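# Arrange plate, cup, fork and spoon to match the photo

## Task

Put the plate, cup, fork and spoon into the same layout seen in the reference photograph (the manual's picture). The group as a whole may be placed at any spot on the table and rotated to any heading, but the items' positions relative to each other must match the photo.

## Robot and tools

Robot. There are two six-joint arms, left_arm and right_arm, and each ends in a two-finger parallel gripper. The calibrated base of left_arm is at (+0.012, +0.319, +0.015) m and the base of right_arm is at (+0.022, -0.326, +0.033) m. Both bases are turned only about 1 degree about z.

Frame. All hand positions, orientations and velocities are given in the scene frame. Its origin sits at table-top height, halfway between the two nominal bases. +x points out over the table, +z points up, and left_arm is on the +y side. The arm names do not tell you which side of an image an arm appears on. end_effector_position (metres) is the point between the finger pads, just behind the fingertips. end_effector_quat_wxyz gives the hand orientation: the fingers point along the gripper's +z and close along its y. Reported hand poses can be off by a few centimetres, more so when the arm is stretched far.

Joint order, used in every row and every per-arm list: waist, shoulder, elbow, wrist pitch, wrist yaw, wrist roll. Ranges in rad: waist -2.618 to 3.054, shoulder 0.000 to 3.142, elbow 0.000 to 3.142, wrist pitch -1.571 to 1.571, wrist yaw -1.571 to 1.571, wrist roll -2.094 to 2.094. The true end stops can differ from these by up to 0.059 rad.

Row format. A row is a single flat list of 14 numbers, each in [-1, 1], covering both arms even when only one of them moves. Positions 1-6 are left_arm's joint offsets and position 7 is left_arm's opening. Positions 8-13 are right_arm's joint offsets and position 14 is right_arm's opening. The joint numbers are offsets, not poses. They are measured from the "Joint targets" shown at the start of the action or call, never from the previous row, so sending the same offset again moves the joint further. Scale: 1.0 equals 2.224 rad for waist, shoulder and elbow, and 8.485 rad for the three wrist joints. The opening is absolute: +1 is fully open (about 87 mm between pads), +0.5 about 69 mm, 0 about 43 mm, -0.5 about 18 mm, -1 closed. To keep a gripper unchanged, resend its current command; writing 0 there actually commands about 43 mm. An offset that takes a joint more than 0.059 rad beyond its range gets the action refused for both arms.

Tools.
- execute_actions(actions, cameras): actions is a list of actions. Each action is a list of up to 15 rows, and each row lasts one 1/30 s control step. If an action has fewer rows, its last row is held to fill out the 15 steps. An empty list just reports the current state and images.
- move(target, speed, blend, opening_speed, blocking, cameras): target is either one 14-number row or a list of up to 15 rows. Every row counts from the same Joint targets. The joints follow a synchronized path, so each hand usually travels in a curve. speed is in rad/s for the joint that has the farthest to go (0.01 to 12.57, default 0.5), given as one value or one per target. blend is in rad and rounds off the corners at intermediate targets. opening_speed is the rate of the opening per second on the -1..+1 scale, at least 0.2. With blocking=false the call returns early while the move keeps running. The result adds a "move:" line such as done, off_target (at rest but more than 0.035 rad from target), moving, held or fault, plus limits=held if some steps were withheld. The move does not avoid obstacles or the other arm.
- wait(seconds 0 to 10, cameras): the arms hold their last commands while a running move carries on.
- stop(cameras): brakes a running move to a halt.
- zoom_image(camera, region [x0, y0, x1, y1] in pixels, at most 504x504): gives a closer view of that camera's latest image.
- show_instructions(): shows the reference photograph.
- read_manual(section): returns licence texts only.
- finished_scene(scene): ends the current scene and cannot be undone.

Cameras: cam_head_left, cam_head_right, cam_left_wrist, cam_right_wrist, all 672x504. Leaving cameras out or passing ["all"] returns every camera, and [] returns none.

Result lines. Joint positions (rad) and Joint velocities (rad/s) come in one block per arm, ending with the gripper reading (0 closed to 1 open). "within noise" means that arm is still. Joint targets is the base that the next offsets count from. Tool commands lists the current opening commands. grip_measured reports the finger opening on the command scale. Joint torques are in N m and include the arm's own weight; the first three wrap at ±28. Calls that run actions also list joint positions at some of the steps. "joint sent to its limit" means a joint was stopped at its end. "joint command not followed" means the clearance check changed targets. MOTOR HOT and OVER-TEMPERATURE FAULT warn about heat; a fault folds that arm away for the rest of the scene.

Motion limits. Each step, a joint target may lead its measured angle by no more than 0.339 rad (first three joints) or 2.2 rad (wrist joints). Targets that would put a hand more than 200 mm from where it is get scaled back, so large moves need several actions. Friction and load can leave joints short of their targets.

Gripping. Close to about 0.04 below the grip_measured value at first contact for a firm hold; less than that grips more gently. Closing fast squeezes harder.

Avoid dropping items, releasing anything still in motion, striking or pushing hard, and letting the arms or grippers press on each other. Never leave anything off the table. To end a push, command the targets back past the measured positions. Don't hold the arms stretched out or loaded for long, because the motors heat up.

Each tool is called after "Emit:" as name(argument=value, ...) on one line, values as JSON.

Reference images:

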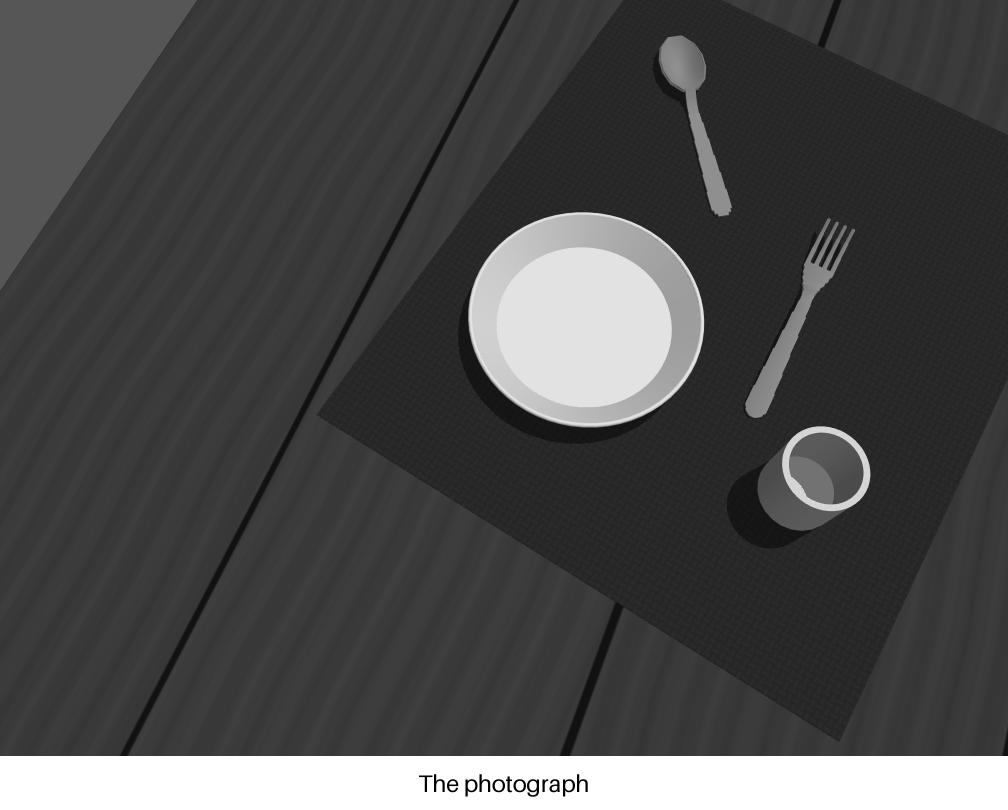

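## Session

Emit:
execute_actions(actions=[])

Scene clock: 0.00 s.
left_arm: end_effector_position=(+0.3959, +0.3676, +0.0642) grip_measured=+1.000 end_effector_quat_wxyz=(+0.570, -0.075, +0.816, +0.064) | right_arm: end_effector_position=(+0.3885, -0.3233, +0.0510) grip_measured=+0.963 end_effector_quat_wxyz=(+0.493, -0.019, +0.870, -0.016)
Joint positions: left_arm=[0.038 1.566 0.385 0.828 -0.122 -0.024 1] | right_arm=[0.039 1.551 0.421 0.59 0.033 -0.035 0.981]
Joint velocities: within noise
Joint torques (N m): no reading
Motor temperatures (°C): left_arm=[29 39 34 41 30 29 26] | right_arm=[32 35 42 46 29 29 28]
Heat: left arm: 41 °C; right arm: 46 °C.
Joint targets: left_arm=[0.038 1.555 0.396 0.844 -0.122 -0.024] | right_arm=[0.039 1.541 0.431 0.595 0.033 -0.034]
Tool commands: left_gripper/opening=+1.0 right_gripper/opening=+1.0

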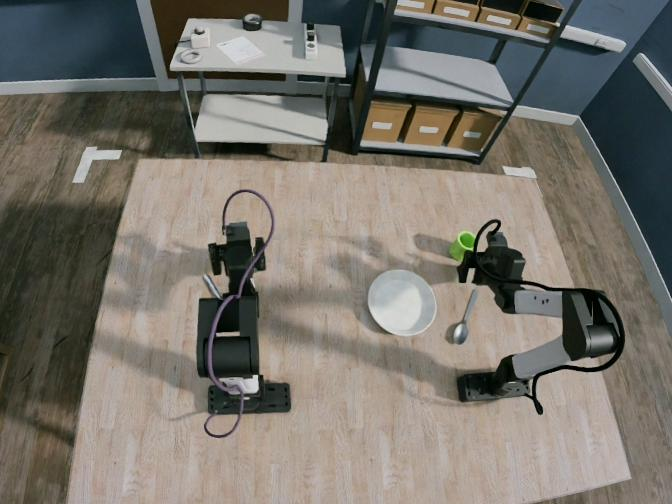

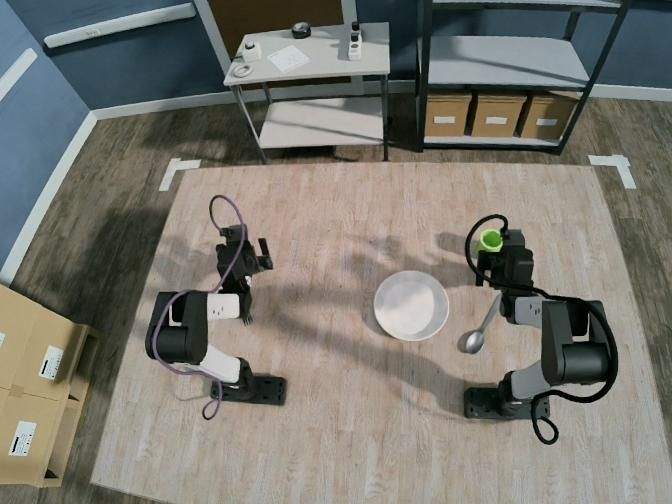

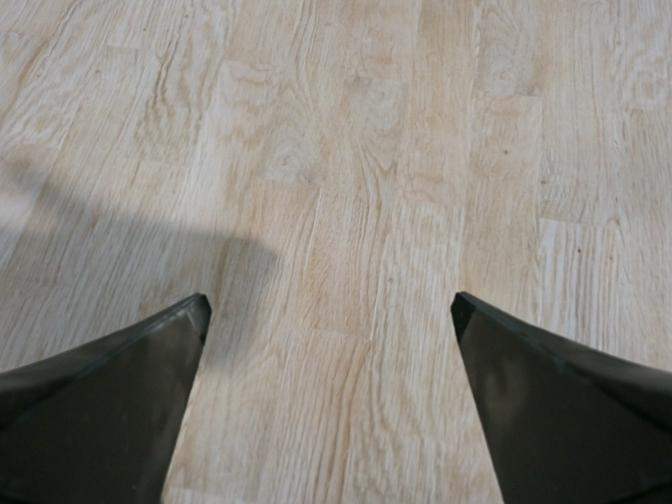

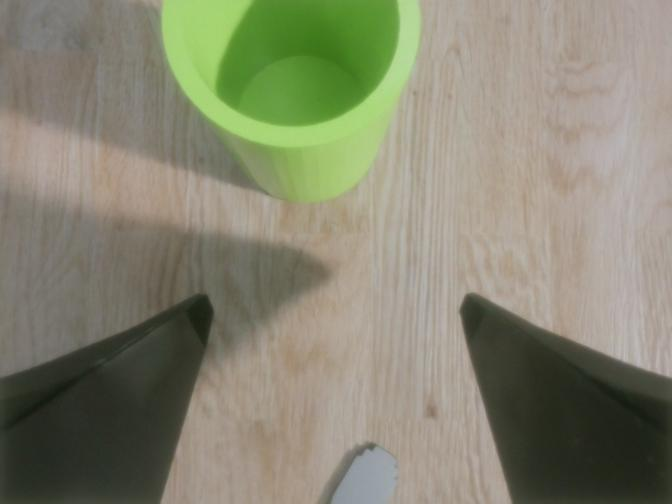

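Emit:
zoom_image(camera="cam_head_left", region=[180, 240, 280, 320])

Emit:
zoom_image(camera="cam_head_right", region=[200, 250, 300, 330])

Emit:
zoom_image(camera="cam_head_right", region=[360, 210, 560, 370])

Emit:
zoom_image(camera="cam_head_left", region=[360, 210, 560, 370])

Scaled by 5.040 from the camera's 672x504 image, which has a finer 960x720 frame.

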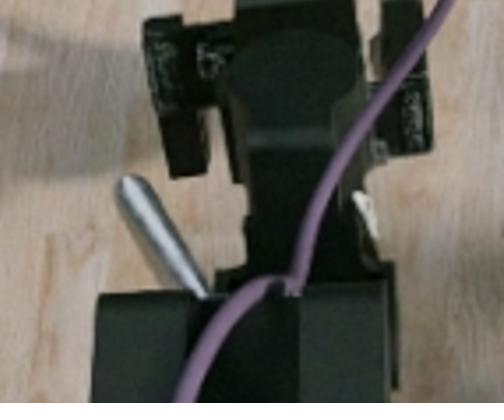

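Scaled by 5.040 from the camera's 672x504 image, which has a finer 960x720 frame.

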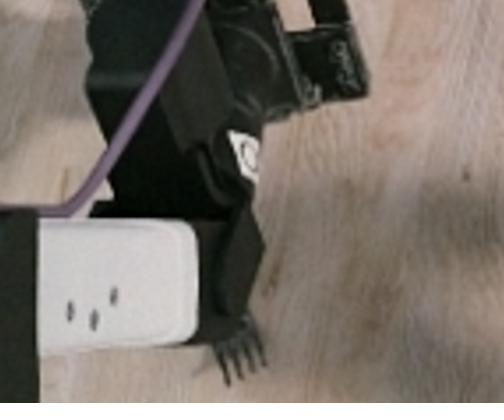

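Scaled by 2.520 from the camera's 672x504 image, which has a finer 960x720 frame.

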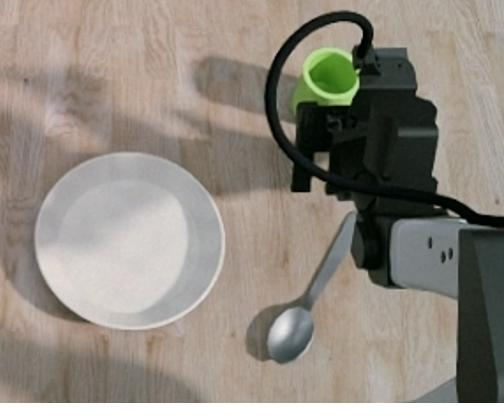

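Scaled by 2.520 from the camera's 672x504 image, which has a finer 960x720 frame.

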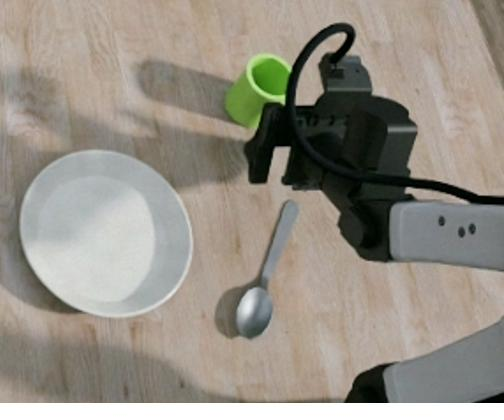

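Emit:
move(target=[0.0953,-0.187,0.438,-0.2092,0.0144,0.0028,1,0.0274,-0.1808,0.4222,-0.1798,-0.0039,0.004,1], speed=0.9)

Scene clock: 171.13 s.
left_arm: end_effector_position=(+0.2966, +0.4013, +0.2781) grip_measured=+1.000 end_effector_quat_wxyz=(+0.401, -0.135, +0.904, +0.057) | right_arm: end_effector_position=(+0.3204, -0.3051, +0.2997) grip_measured=+0.963 end_effector_quat_wxyz=(+0.412, -0.038, +0.910, +0.007)
Joint positions: left_arm=[0.244 1.145 1.344 -0.937 -0.009 -0.015 1] | right_arm=[0.094 1.147 1.351 -0.926 0.018 -0.009 0.981]
Joint velocities: within noise
Joint torques (N m): left_arm=[0.28 -3.88 6.8 1.84 0.03 0.17] | right_arm=[0.49 -3.12 6.32 1.85 -0.19 0.11]
Motor temperatures (°C): left_arm=[28 40 37 48 28 27 25] | right_arm=[31 38 46 52 28 28 26]
Heat: left arm: 48 °C; right arm: 52 °C.
Joint targets: left_arm=[0.250 1.139 1.371 -0.931 0.000 -0.001] | right_arm=[0.100 1.139 1.370 -0.930 0.000 0.000]
move: done
camera_calibration:
cam_left_wrist: T_world_to_cam=[[0.288786, -0.957358, 0.00830641, 0.295904], [-0.956746, -0.288261, 0.0392819, 0.407304], [-0.0352124, -0.0192912, -0.999194, 0.441232], [0, 0, 0, 1]] pos_world=[0.31977, 0.409208, 0.422419]
cam_right_wrist: T_world_to_cam=[[0.0659228, -0.997824, 0.000711452, -0.326187], [-0.997073, -0.0658455, 0.0388487, 0.307893], [-0.0387173, -0.00327039, -0.999245, 0.452869], [0, 0, 0, 1]] pos_world=[0.346029, -0.303723, 0.440798]

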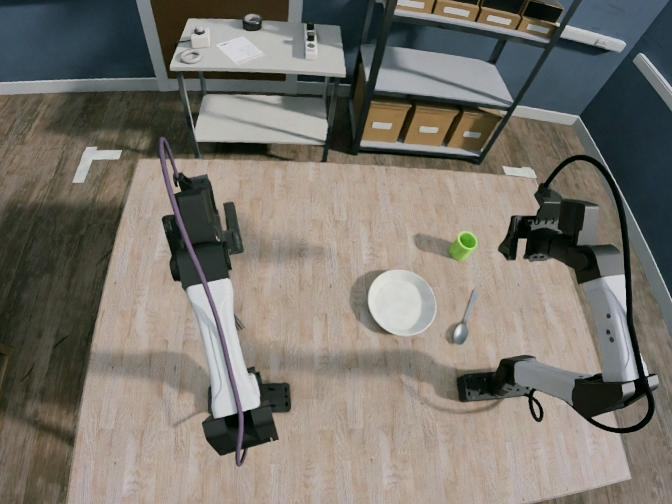

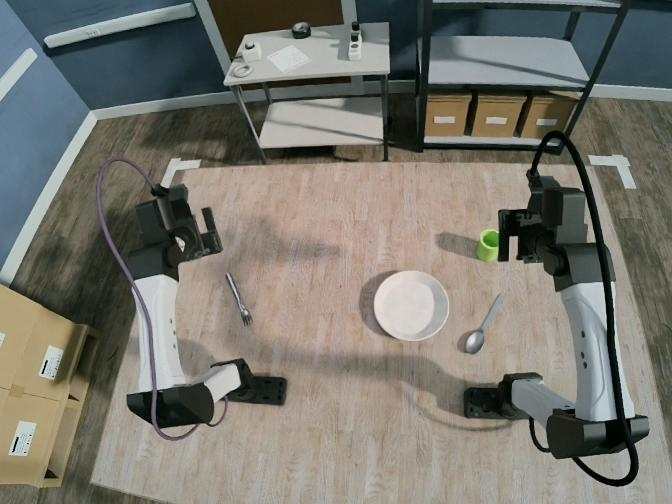

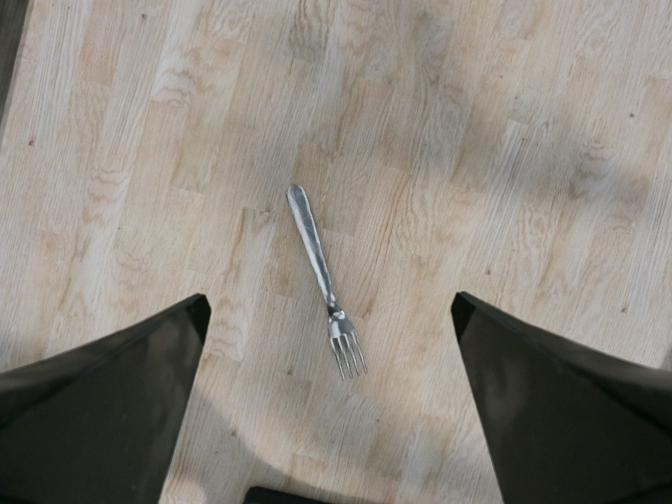

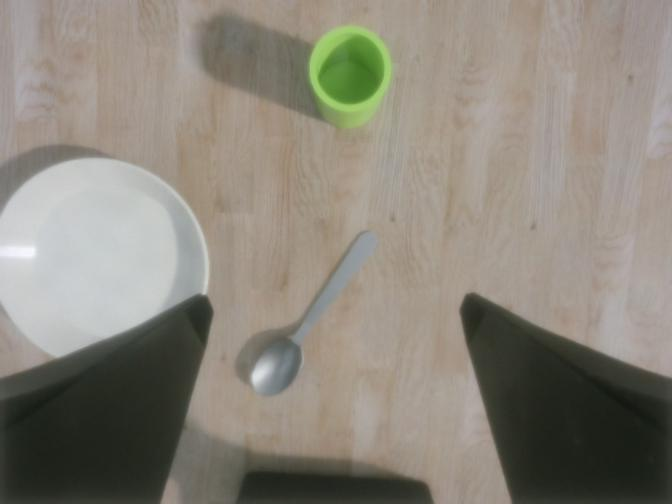

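Emit:
move(target=[0.0288,0.2626,-0.0211,-0.0284,0,-0.0295,1,-0.0027,0.2095,-0.112,-0.0185,0,0.0676,1], speed=0.8)

Emit:
zoom_image(camera="cam_head_right", region=[200, 220, 520, 380])

Scene clock: 309.50 s.
left_arm: end_effector_position=(+0.2682, +0.4017, +0.0973) grip_measured=+1.000 end_effector_quat_wxyz=(-0.003, -0.286, +0.958, +0.004) | right_arm: end_effector_position=(+0.2608, -0.2869, +0.0989) grip_measured=+0.963 end_effector_quat_wxyz=(+0.009, +0.238, +0.971, -0.005)
Joint positions: left_arm=[0.309 1.731 1.321 -1.166 -0.008 -0.237 1] | right_arm=[0.094 1.601 1.115 -1.071 0.016 0.563 0.981]
Joint velocities: within noise
Joint torques (N m): left_arm=[0.21 -8.98 4.53 0.27 0 -0.15] | right_arm=[0.02 -5.26 4.77 0.22 -0.13 0.15]
Motor temperatures (°C): left_arm=[27 36 40 47 27 27 25] | right_arm=[31 34 49 51 28 28 25]
Heat: left arm: 47 °C; right arm: 51 °C.
Joint targets: left_arm=[0.314 1.723 1.324 -1.172 0.000 -0.251] | right_arm=[0.094 1.605 1.121 -1.087 0.000 0.573]
move: done
camera_calibration:
cam_left_wrist: T_world_to_cam=[[0.549598, -0.835411, -0.00547778, 0.188406], [-0.531699, -0.354835, 0.769018, 0.229091], [-0.64439, -0.419738, -0.639204, 0.548799], [0, 0, 0, 1]] pos_world=[0.3719, 0.469038, 0.175652]
cam_right_wrist: T_world_to_cam=[[-0.480013, -0.877261, 0.000456634, -0.127102], [-0.567142, 0.310721, 0.76276, 0.181745], [-0.669282, 0.365876, -0.646682, 0.485542], [0, 0, 0, 1]] pos_world=[0.367029, -0.345621, 0.175421]

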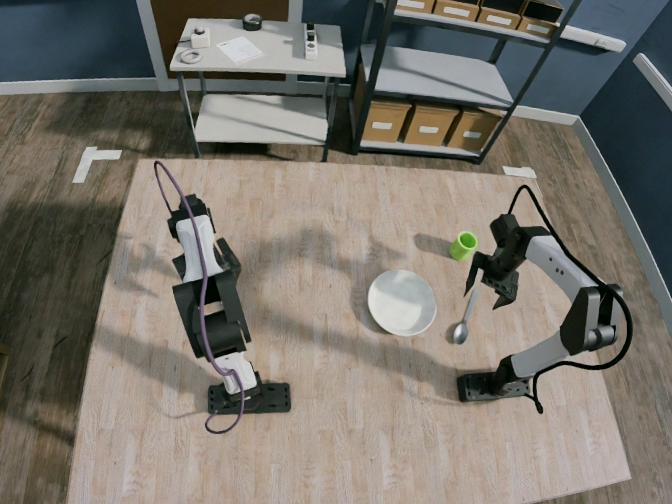

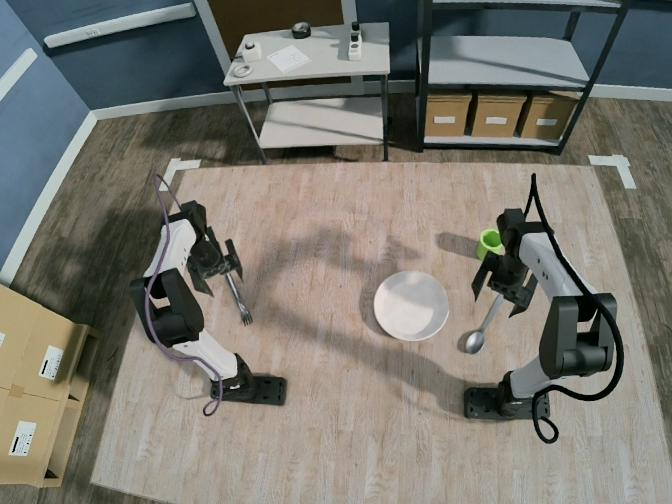

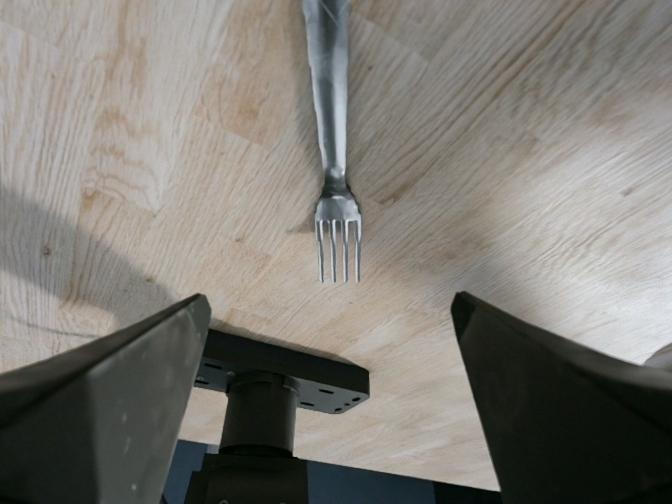

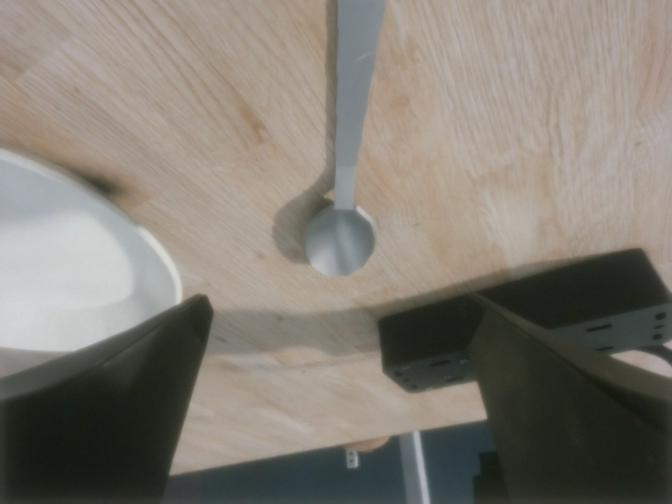

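Scaled by 1.575 from the camera's 672x504 image, which has a finer 960x720 frame.

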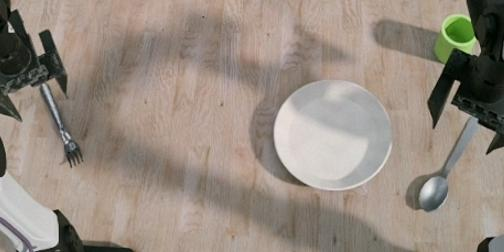

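Emit:
move(target=[0,0.0499,-0.1075,0.0412,0,0,0.3,-0.0133,0.0612,-0.0985,0.0418,0,-0.002,0.3], speed=0.25)

Scene clock: 331.83 s.
left_arm: end_effector_position=(+0.2658, +0.4008, +0.0132) grip_measured=+0.300 end_effector_quat_wxyz=(-0.005, -0.286, +0.958, +0.004) | right_arm: end_effector_position=(+0.2589, -0.2926, +0.0175) grip_measured=+0.300 end_effector_quat_wxyz=(+0.006, +0.249, +0.968, -0.006)
Joint positions: left_arm=[0.309 1.831 1.088 -0.837 -0.008 -0.237 0.65] | right_arm=[0.071 1.729 0.902 -0.736 0.016 0.563 0.65]
Joint velocities: within noise
Joint torques (N m): left_arm=[0.2 -8.21 3.62 0.48 0.01 -0.15] | right_arm=[-0.51 -5 3.79 0.42 -0.13 -0.03]
Motor temperatures (°C): left_arm=[27 39 40 43 27 27 25] | right_arm=[31 35 47 47 28 28 25]
Heat: left arm: 43 °C; right arm: 47 °C.
Joint targets: left_arm=[0.314 1.834 1.084 -0.822 0.000 -0.251] | right_arm=[0.065 1.741 0.902 -0.732 0.000 0.556]
move: done
camera_calibration:
cam_left_wrist: T_world_to_cam=[[0.549878, -0.835222, -0.00614314, 0.188435], [-0.529608, -0.354342, 0.770686, 0.29143], [-0.645871, -0.42053, -0.637185, 0.493877], [0, 0, 0, 1]] pos_world=[0.369707, 0.468341, 0.0912477]
cam_right_wrist: T_world_to_cam=[[-0.499686, -0.866196, 0.00425688, -0.12461], [-0.554719, 0.32377, 0.766459, 0.245024], [-0.665282, 0.380628, -0.642279, 0.436858], [0, 0, 0, 1]] pos_world=[0.364288, -0.353548, 0.0933142]

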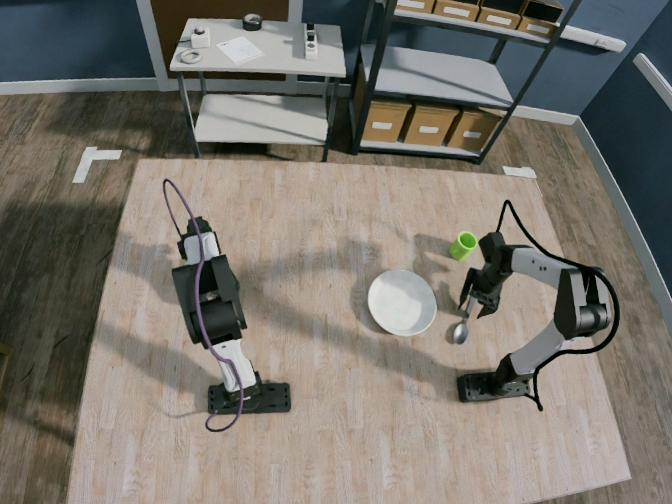

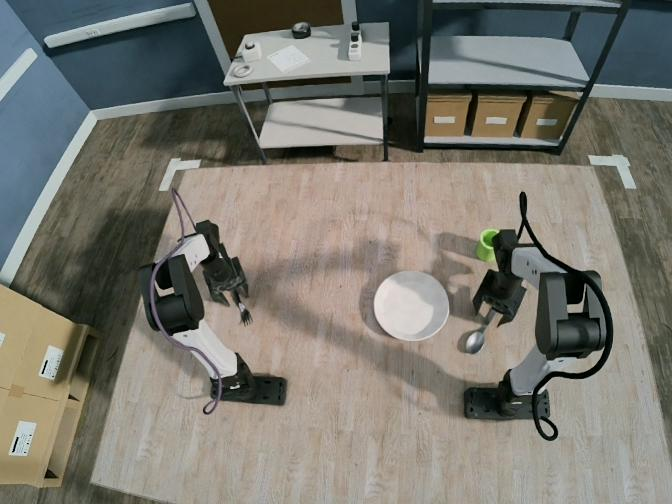

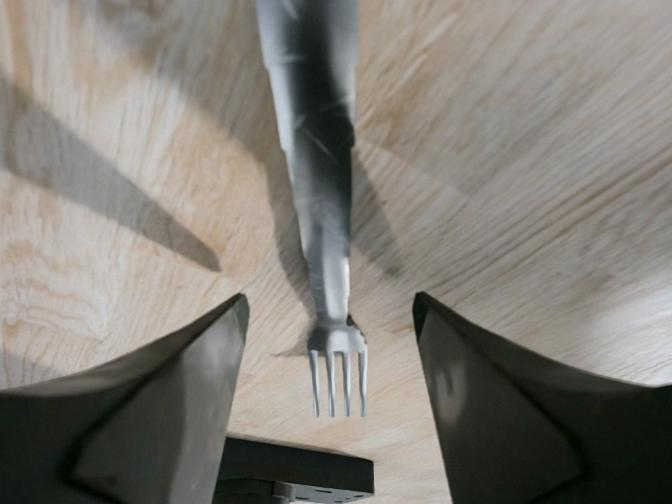

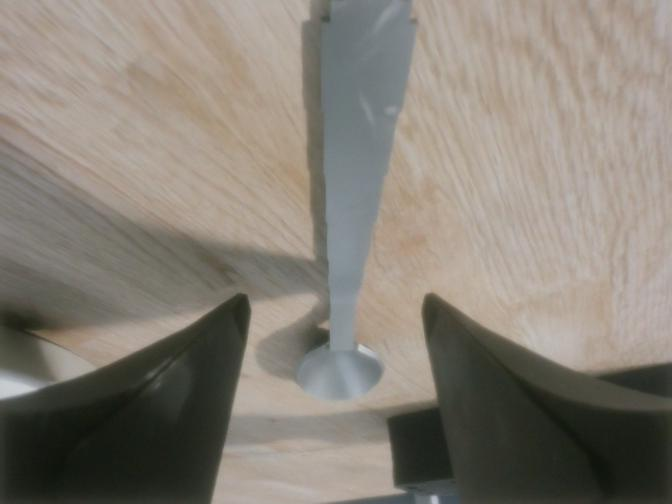

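Emit:
move(target=[[0,0.0108,0,0,0,0,0.3,0,0.0121,0,0,0,0,0.3],[0,0.0108,0,0,0,0,-1,0,0.0121,0,0,0,0,-1]], speed=0.1, opening_speed=0.7)

Scene clock: 344.50 s.
left_arm: end_effector_position=(+0.2637, +0.3999, +0.0078) grip_measured=-0.685 end_effector_quat_wxyz=(-0.015, -0.287, +0.958, +0.003) | right_arm: end_effector_position=(+0.2559, -0.2928, +0.0119) grip_measured=-1.000 end_effector_quat_wxyz=(-0.006, +0.249, +0.968, -0.010)
Joint positions: left_arm=[0.309 1.853 1.088 -0.836 -0.007 -0.238 0.157] | right_arm=[0.071 1.755 0.902 -0.735 0.016 0.563 0]
Joint velocities: within noise
Joint torques (N m): left_arm=[0.2 -8.13 3.54 0.42 0 -0.15] | right_arm=[-0.51 -4.94 3.67 0.37 -0.13 -0.03]
Motor temperatures (°C): left_arm=[27 39 39 41 27 27 25] | right_arm=[31 35 46 46 28 28 25]
Heat: left arm: 41 °C; right arm: 46 °C.
Joint targets: left_arm=[0.314 1.858 1.084 -0.822 0.000 -0.251] | right_arm=[0.065 1.768 0.902 -0.732 0.001 0.556]
move: done
camera_calibration:
cam_left_wrist: T_world_to_cam=[[0.550349, -0.834871, -0.0103262, 0.18852], [-0.514482, -0.348836, 0.78334, 0.287891], [-0.65759, -0.425798, -0.621507, 0.493774], [0, 0, 0, 1]] pos_world=[0.369064, 0.468065, 0.0833142]
cam_right_wrist: T_world_to_cam=[[-0.499422, -0.866182, 0.0174766, -0.126469], [-0.536151, 0.324853, 0.77911, 0.243191], [-0.680529, 0.379735, -0.626643, 0.434778], [0, 0, 0, 1]] pos_world=[0.363104, -0.353647, 0.0851883]

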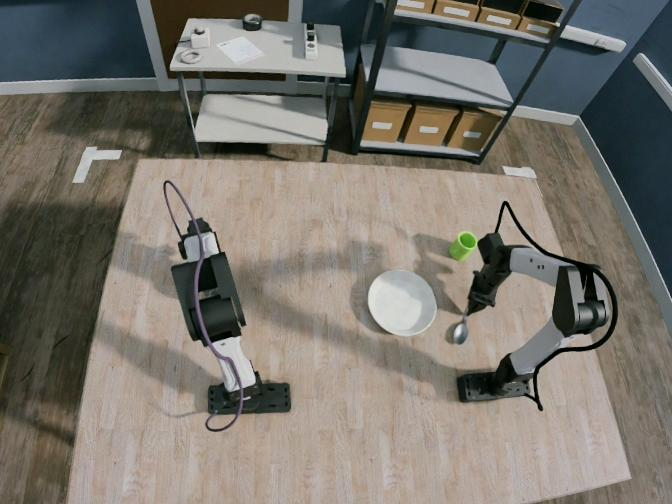

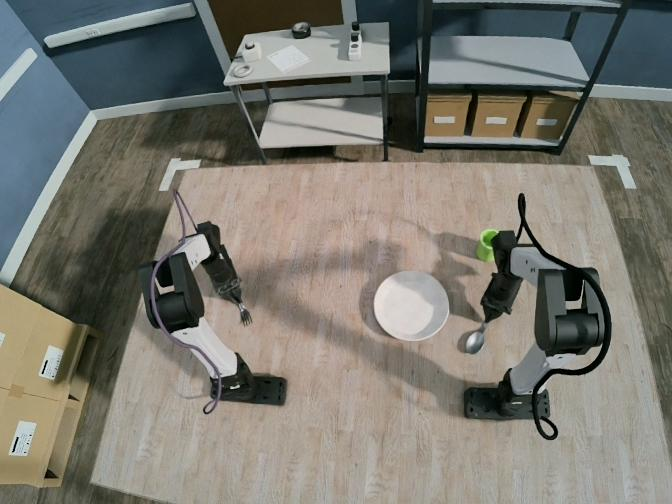

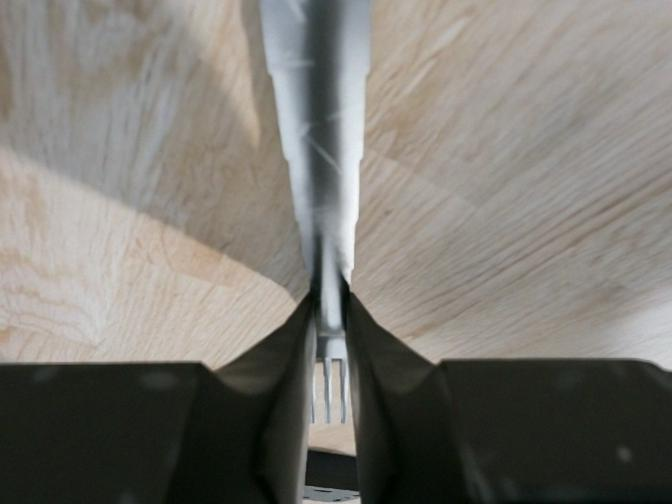

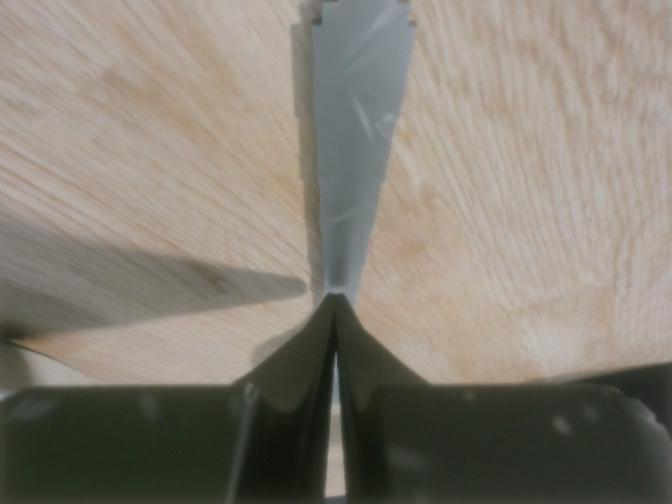

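Emit:
move(target=[[0,0,0,0,0,0,-1,0,0,0,0,0,0,0.1],[0,0,0,0,0,0,-1,0,0.0396,0.0225,0.0059,0,0,0.1],[0,0,0,0,0,0,-1,0,0.0396,0.0225,0.0059,0,0,-1]], speed=0.1, opening_speed=0.9)

Scene clock: 364.43 s.
left_arm: end_effector_position=(+0.2637, +0.3999, +0.0078) grip_measured=-0.685 end_effector_quat_wxyz=(-0.015, -0.287, +0.958, +0.003) | right_arm: end_effector_position=(+0.2651, -0.2840, +0.0040) grip_measured=-0.682 end_effector_quat_wxyz=(-0.022, +0.245, +0.969, +0.013)
Joint positions: left_arm=[0.309 1.853 1.088 -0.836 -0.007 -0.238 0.157] | right_arm=[0.067 1.827 0.945 -0.724 -0.038 0.55 0.159]
Joint velocities: within noise
Joint torques (N m): left_arm=[0.21 -8.13 3.54 0.42 0 -0.15] | right_arm=[-0.24 -4 4.15 0.8 0.48 0.09]
Motor temperatures (°C): left_arm=[27 38 38 40 27 26 26] | right_arm=[30 35 45 45 28 28 25]
Heat: left arm: 40 °C; right arm: 45 °C.
Joint targets: left_arm=[0.314 1.858 1.084 -0.822 0.000 -0.251] | right_arm=[0.065 1.856 0.952 -0.682 0.000 0.556]
move: off_target (right_arm); target 3's new numbers were sent with right_arm's wrist pitch 0.077 rad from that target; right_arm: the wrist pitch is farthest, 0.042 rad from its target
camera_calibration:
cam_left_wrist: T_world_to_cam=[[0.550349, -0.834871, -0.0103262, 0.18852], [-0.514482, -0.348836, 0.78334, 0.287891], [-0.65759, -0.425798, -0.621507, 0.493774], [0, 0, 0, 1]] pos_world=[0.369064, 0.468065, 0.0833142]
cam_right_wrist: T_world_to_cam=[[-0.49264, -0.870031, -0.0187504, -0.116864], [-0.522291, 0.278367, 0.806055, 0.234429], [-0.696073, 0.406888, -0.591544, 0.444443], [0, 0, 0, 1]] pos_world=[0.374233, -0.347771, 0.0717534]

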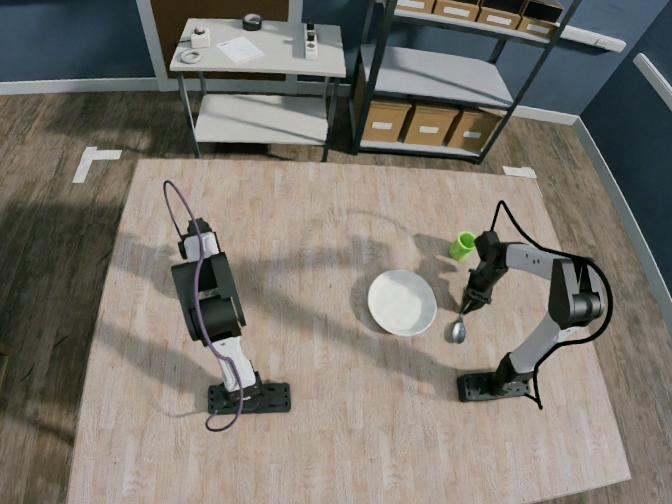

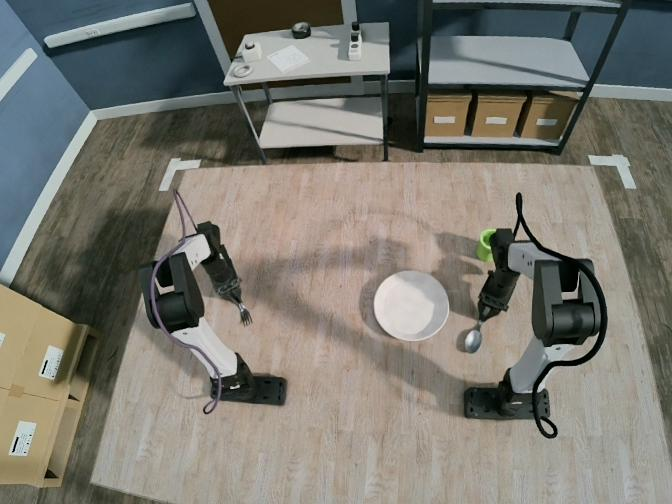

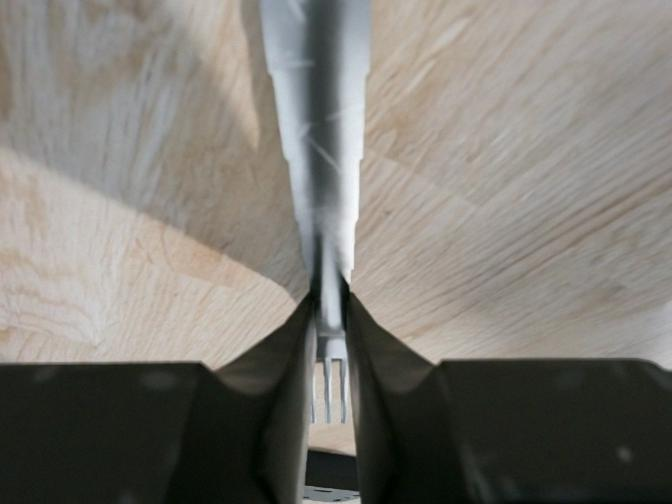

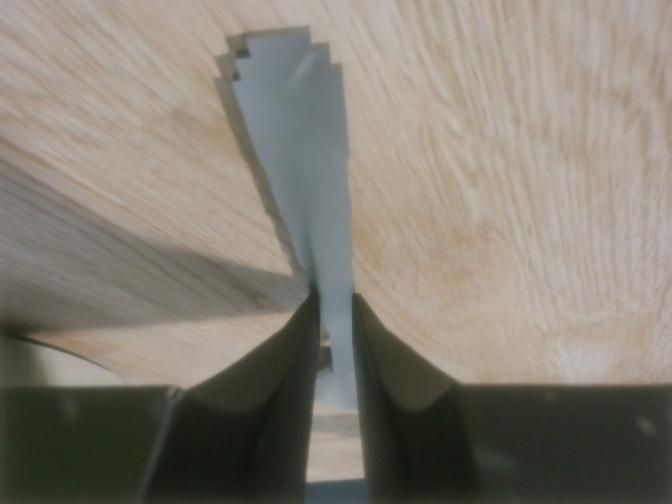

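Emit:
move(target=[[0,-0.0607,0.1079,-0.0412,0,0,-1,0,-0.1129,0.076,-0.0477,0,0,-1],[-0.4263,0.1929,0.5076,-0.0796,0,0.0526,-1,0,-0.1129,0.076,-0.0477,0,0,-1]], speed=[0.4,0.7])

Scene clock: 428.70 s.
left_arm: end_effector_position=(+0.3433, +0.0997, +0.1138) grip_measured=-0.685 end_effector_quat_wxyz=(-0.010, +0.383, +0.924, +0.002) | right_arm: end_effector_position=(+0.2570, -0.2890, +0.0887) grip_measured=-0.684 end_effector_quat_wxyz=(-0.014, +0.245, +0.969, +0.002)
Joint positions: left_arm=[-0.639 2.286 2.182 -1.487 0 0.181 0.158] | right_arm=[0.067 1.636 1.101 -1.062 -0.012 0.55 0.158]
Joint velocities: within noise
Joint torques (N m): left_arm=[0.17 -12.71 6.71 0.18 -0.05 0.18] | right_arm=[-0.24 -8.43 5.81 0.02 0.19 0.09]
Motor temperatures (°C): left_arm=[27 39 37 37 27 26 26] | right_arm=[30 35 43 42 28 28 26]
Heat: left arm: 39 °C; right arm: 43 °C.
Joint targets: left_arm=[-0.634 2.287 2.214 -1.498 0.000 0.195] | right_arm=[0.065 1.605 1.121 -1.087 0.000 0.556]
move: done
camera_calibration:
cam_left_wrist: T_world_to_cam=[[-0.705888, -0.708289, 0.0069983, 0.311805], [-0.440396, 0.446598, 0.778846, 0.0368008], [-0.554774, 0.546696, -0.627176, 0.352455], [0, 0, 0, 1]] pos_world=[0.431839, 0.0117273, 0.190207]
cam_right_wrist: T_world_to_cam=[[-0.491901, -0.87065, -0.00152482, -0.125512], [-0.530413, 0.298284, 0.793529, 0.172301], [-0.690431, 0.391147, -0.60853, 0.486476], [0, 0, 0, 1]] pos_world=[0.365529, -0.350955, 0.159118]

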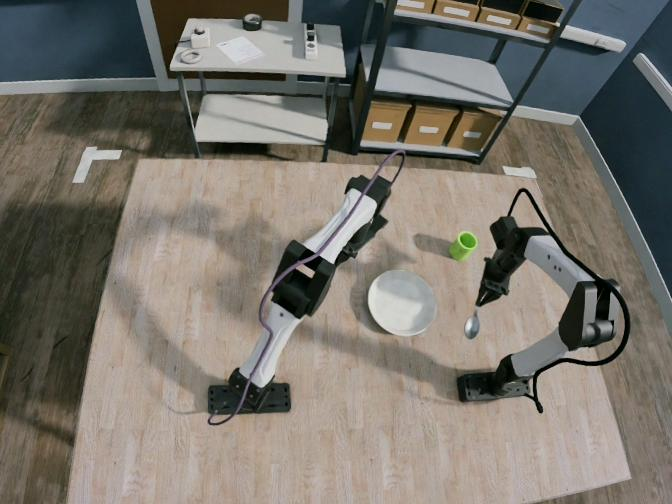

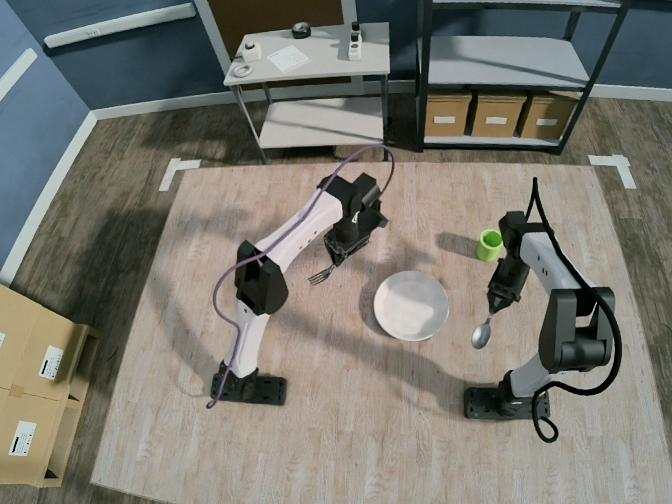

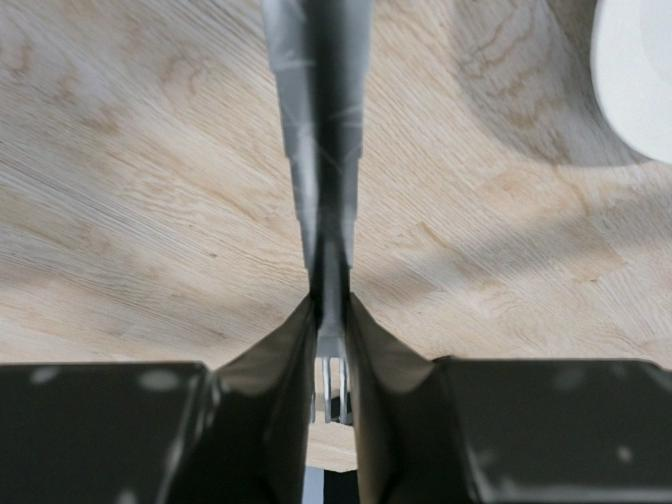

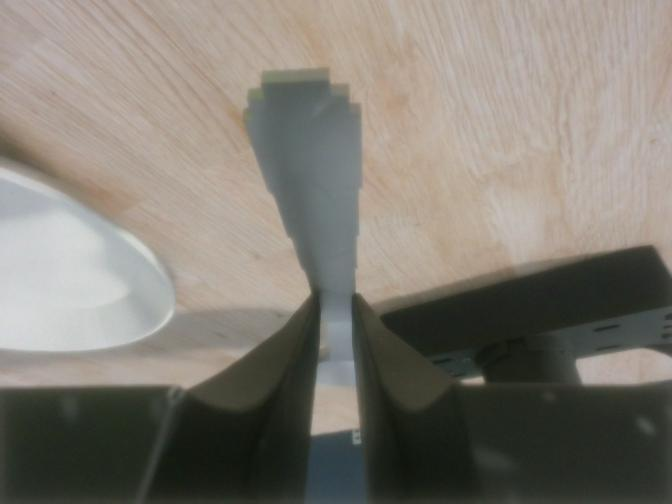

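Emit:
move(target=[0,0.0075,-0.1781,0.0495,0,0,-1,0,0,0,0,0,0,-1], speed=0.25)

Scene clock: 437.30 s.
left_arm: end_effector_position=(+0.3458, +0.0979, +0.0150) grip_measured=-0.685 end_effector_quat_wxyz=(+0.000, +0.383, +0.924, +0.000) | right_arm: end_effector_position=(+0.2569, -0.2890, +0.0887) grip_measured=-0.684 end_effector_quat_wxyz=(-0.015, +0.245, +0.969, +0.002)
Joint positions: left_arm=[-0.639 2.303 1.82 -1.089 0 0.182 0.158] | right_arm=[0.067 1.636 1.101 -1.063 -0.012 0.55 0.158]
Joint velocities: within noise
Joint torques (N m): left_arm=[0.17 -12.92 4.08 0.45 -0.05 0.17] | right_arm=[-0.25 -8.43 5.79 0.02 0.19 0.09]
Motor temperatures (°C): left_arm=[27 41 38 36 26 26 27] | right_arm=[30 37 44 42 28 28 26]
Heat: left arm: 41 °C; right arm: 44 °C.
Joint targets: left_arm=[-0.634 2.304 1.817 -1.077 0.000 0.195] | right_arm=[0.065 1.605 1.121 -1.087 0.000 0.556]
move: done
camera_calibration:
cam_left_wrist: T_world_to_cam=[[-0.706484, -0.70772, 0.00357514, 0.313251], [-0.452215, 0.4553, 0.766944, 0.119053], [-0.544409, 0.540217, -0.641704, 0.290124], [0, 0, 0, 1]] pos_world=[0.433091, 0.0107585, 0.0937468]
cam_right_wrist: T_world_to_cam=[[-0.491819, -0.870696, -0.00126447, -0.125649], [-0.530141, 0.298301, 0.793705, 0.172127], [-0.690698, 0.39103, -0.608302, 0.486427], [0, 0, 0, 1]] pos_world=[0.365429, -0.350955, 0.159118]

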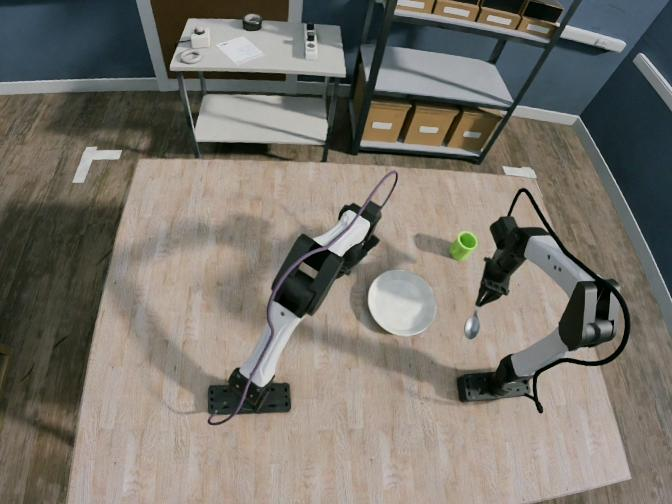

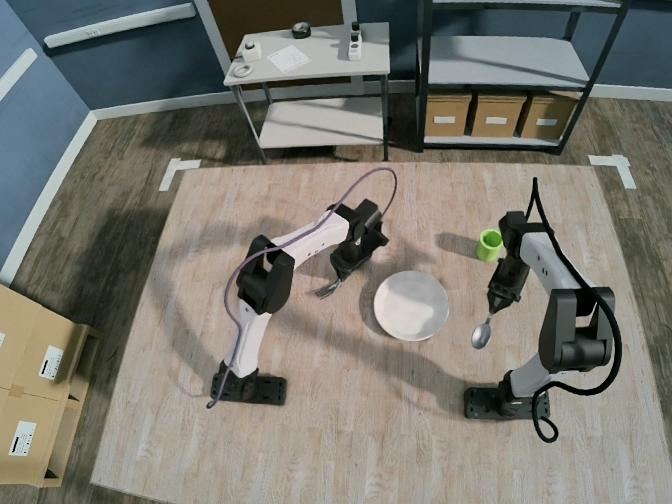

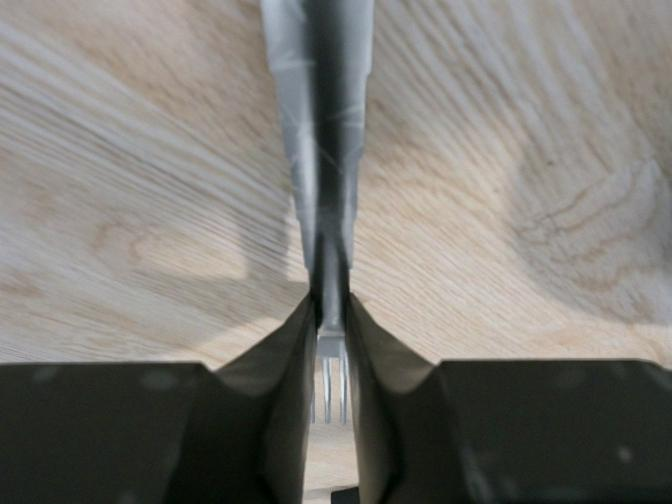

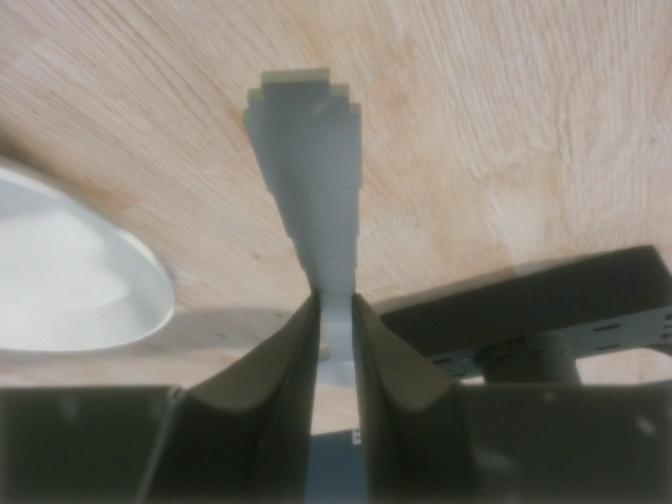

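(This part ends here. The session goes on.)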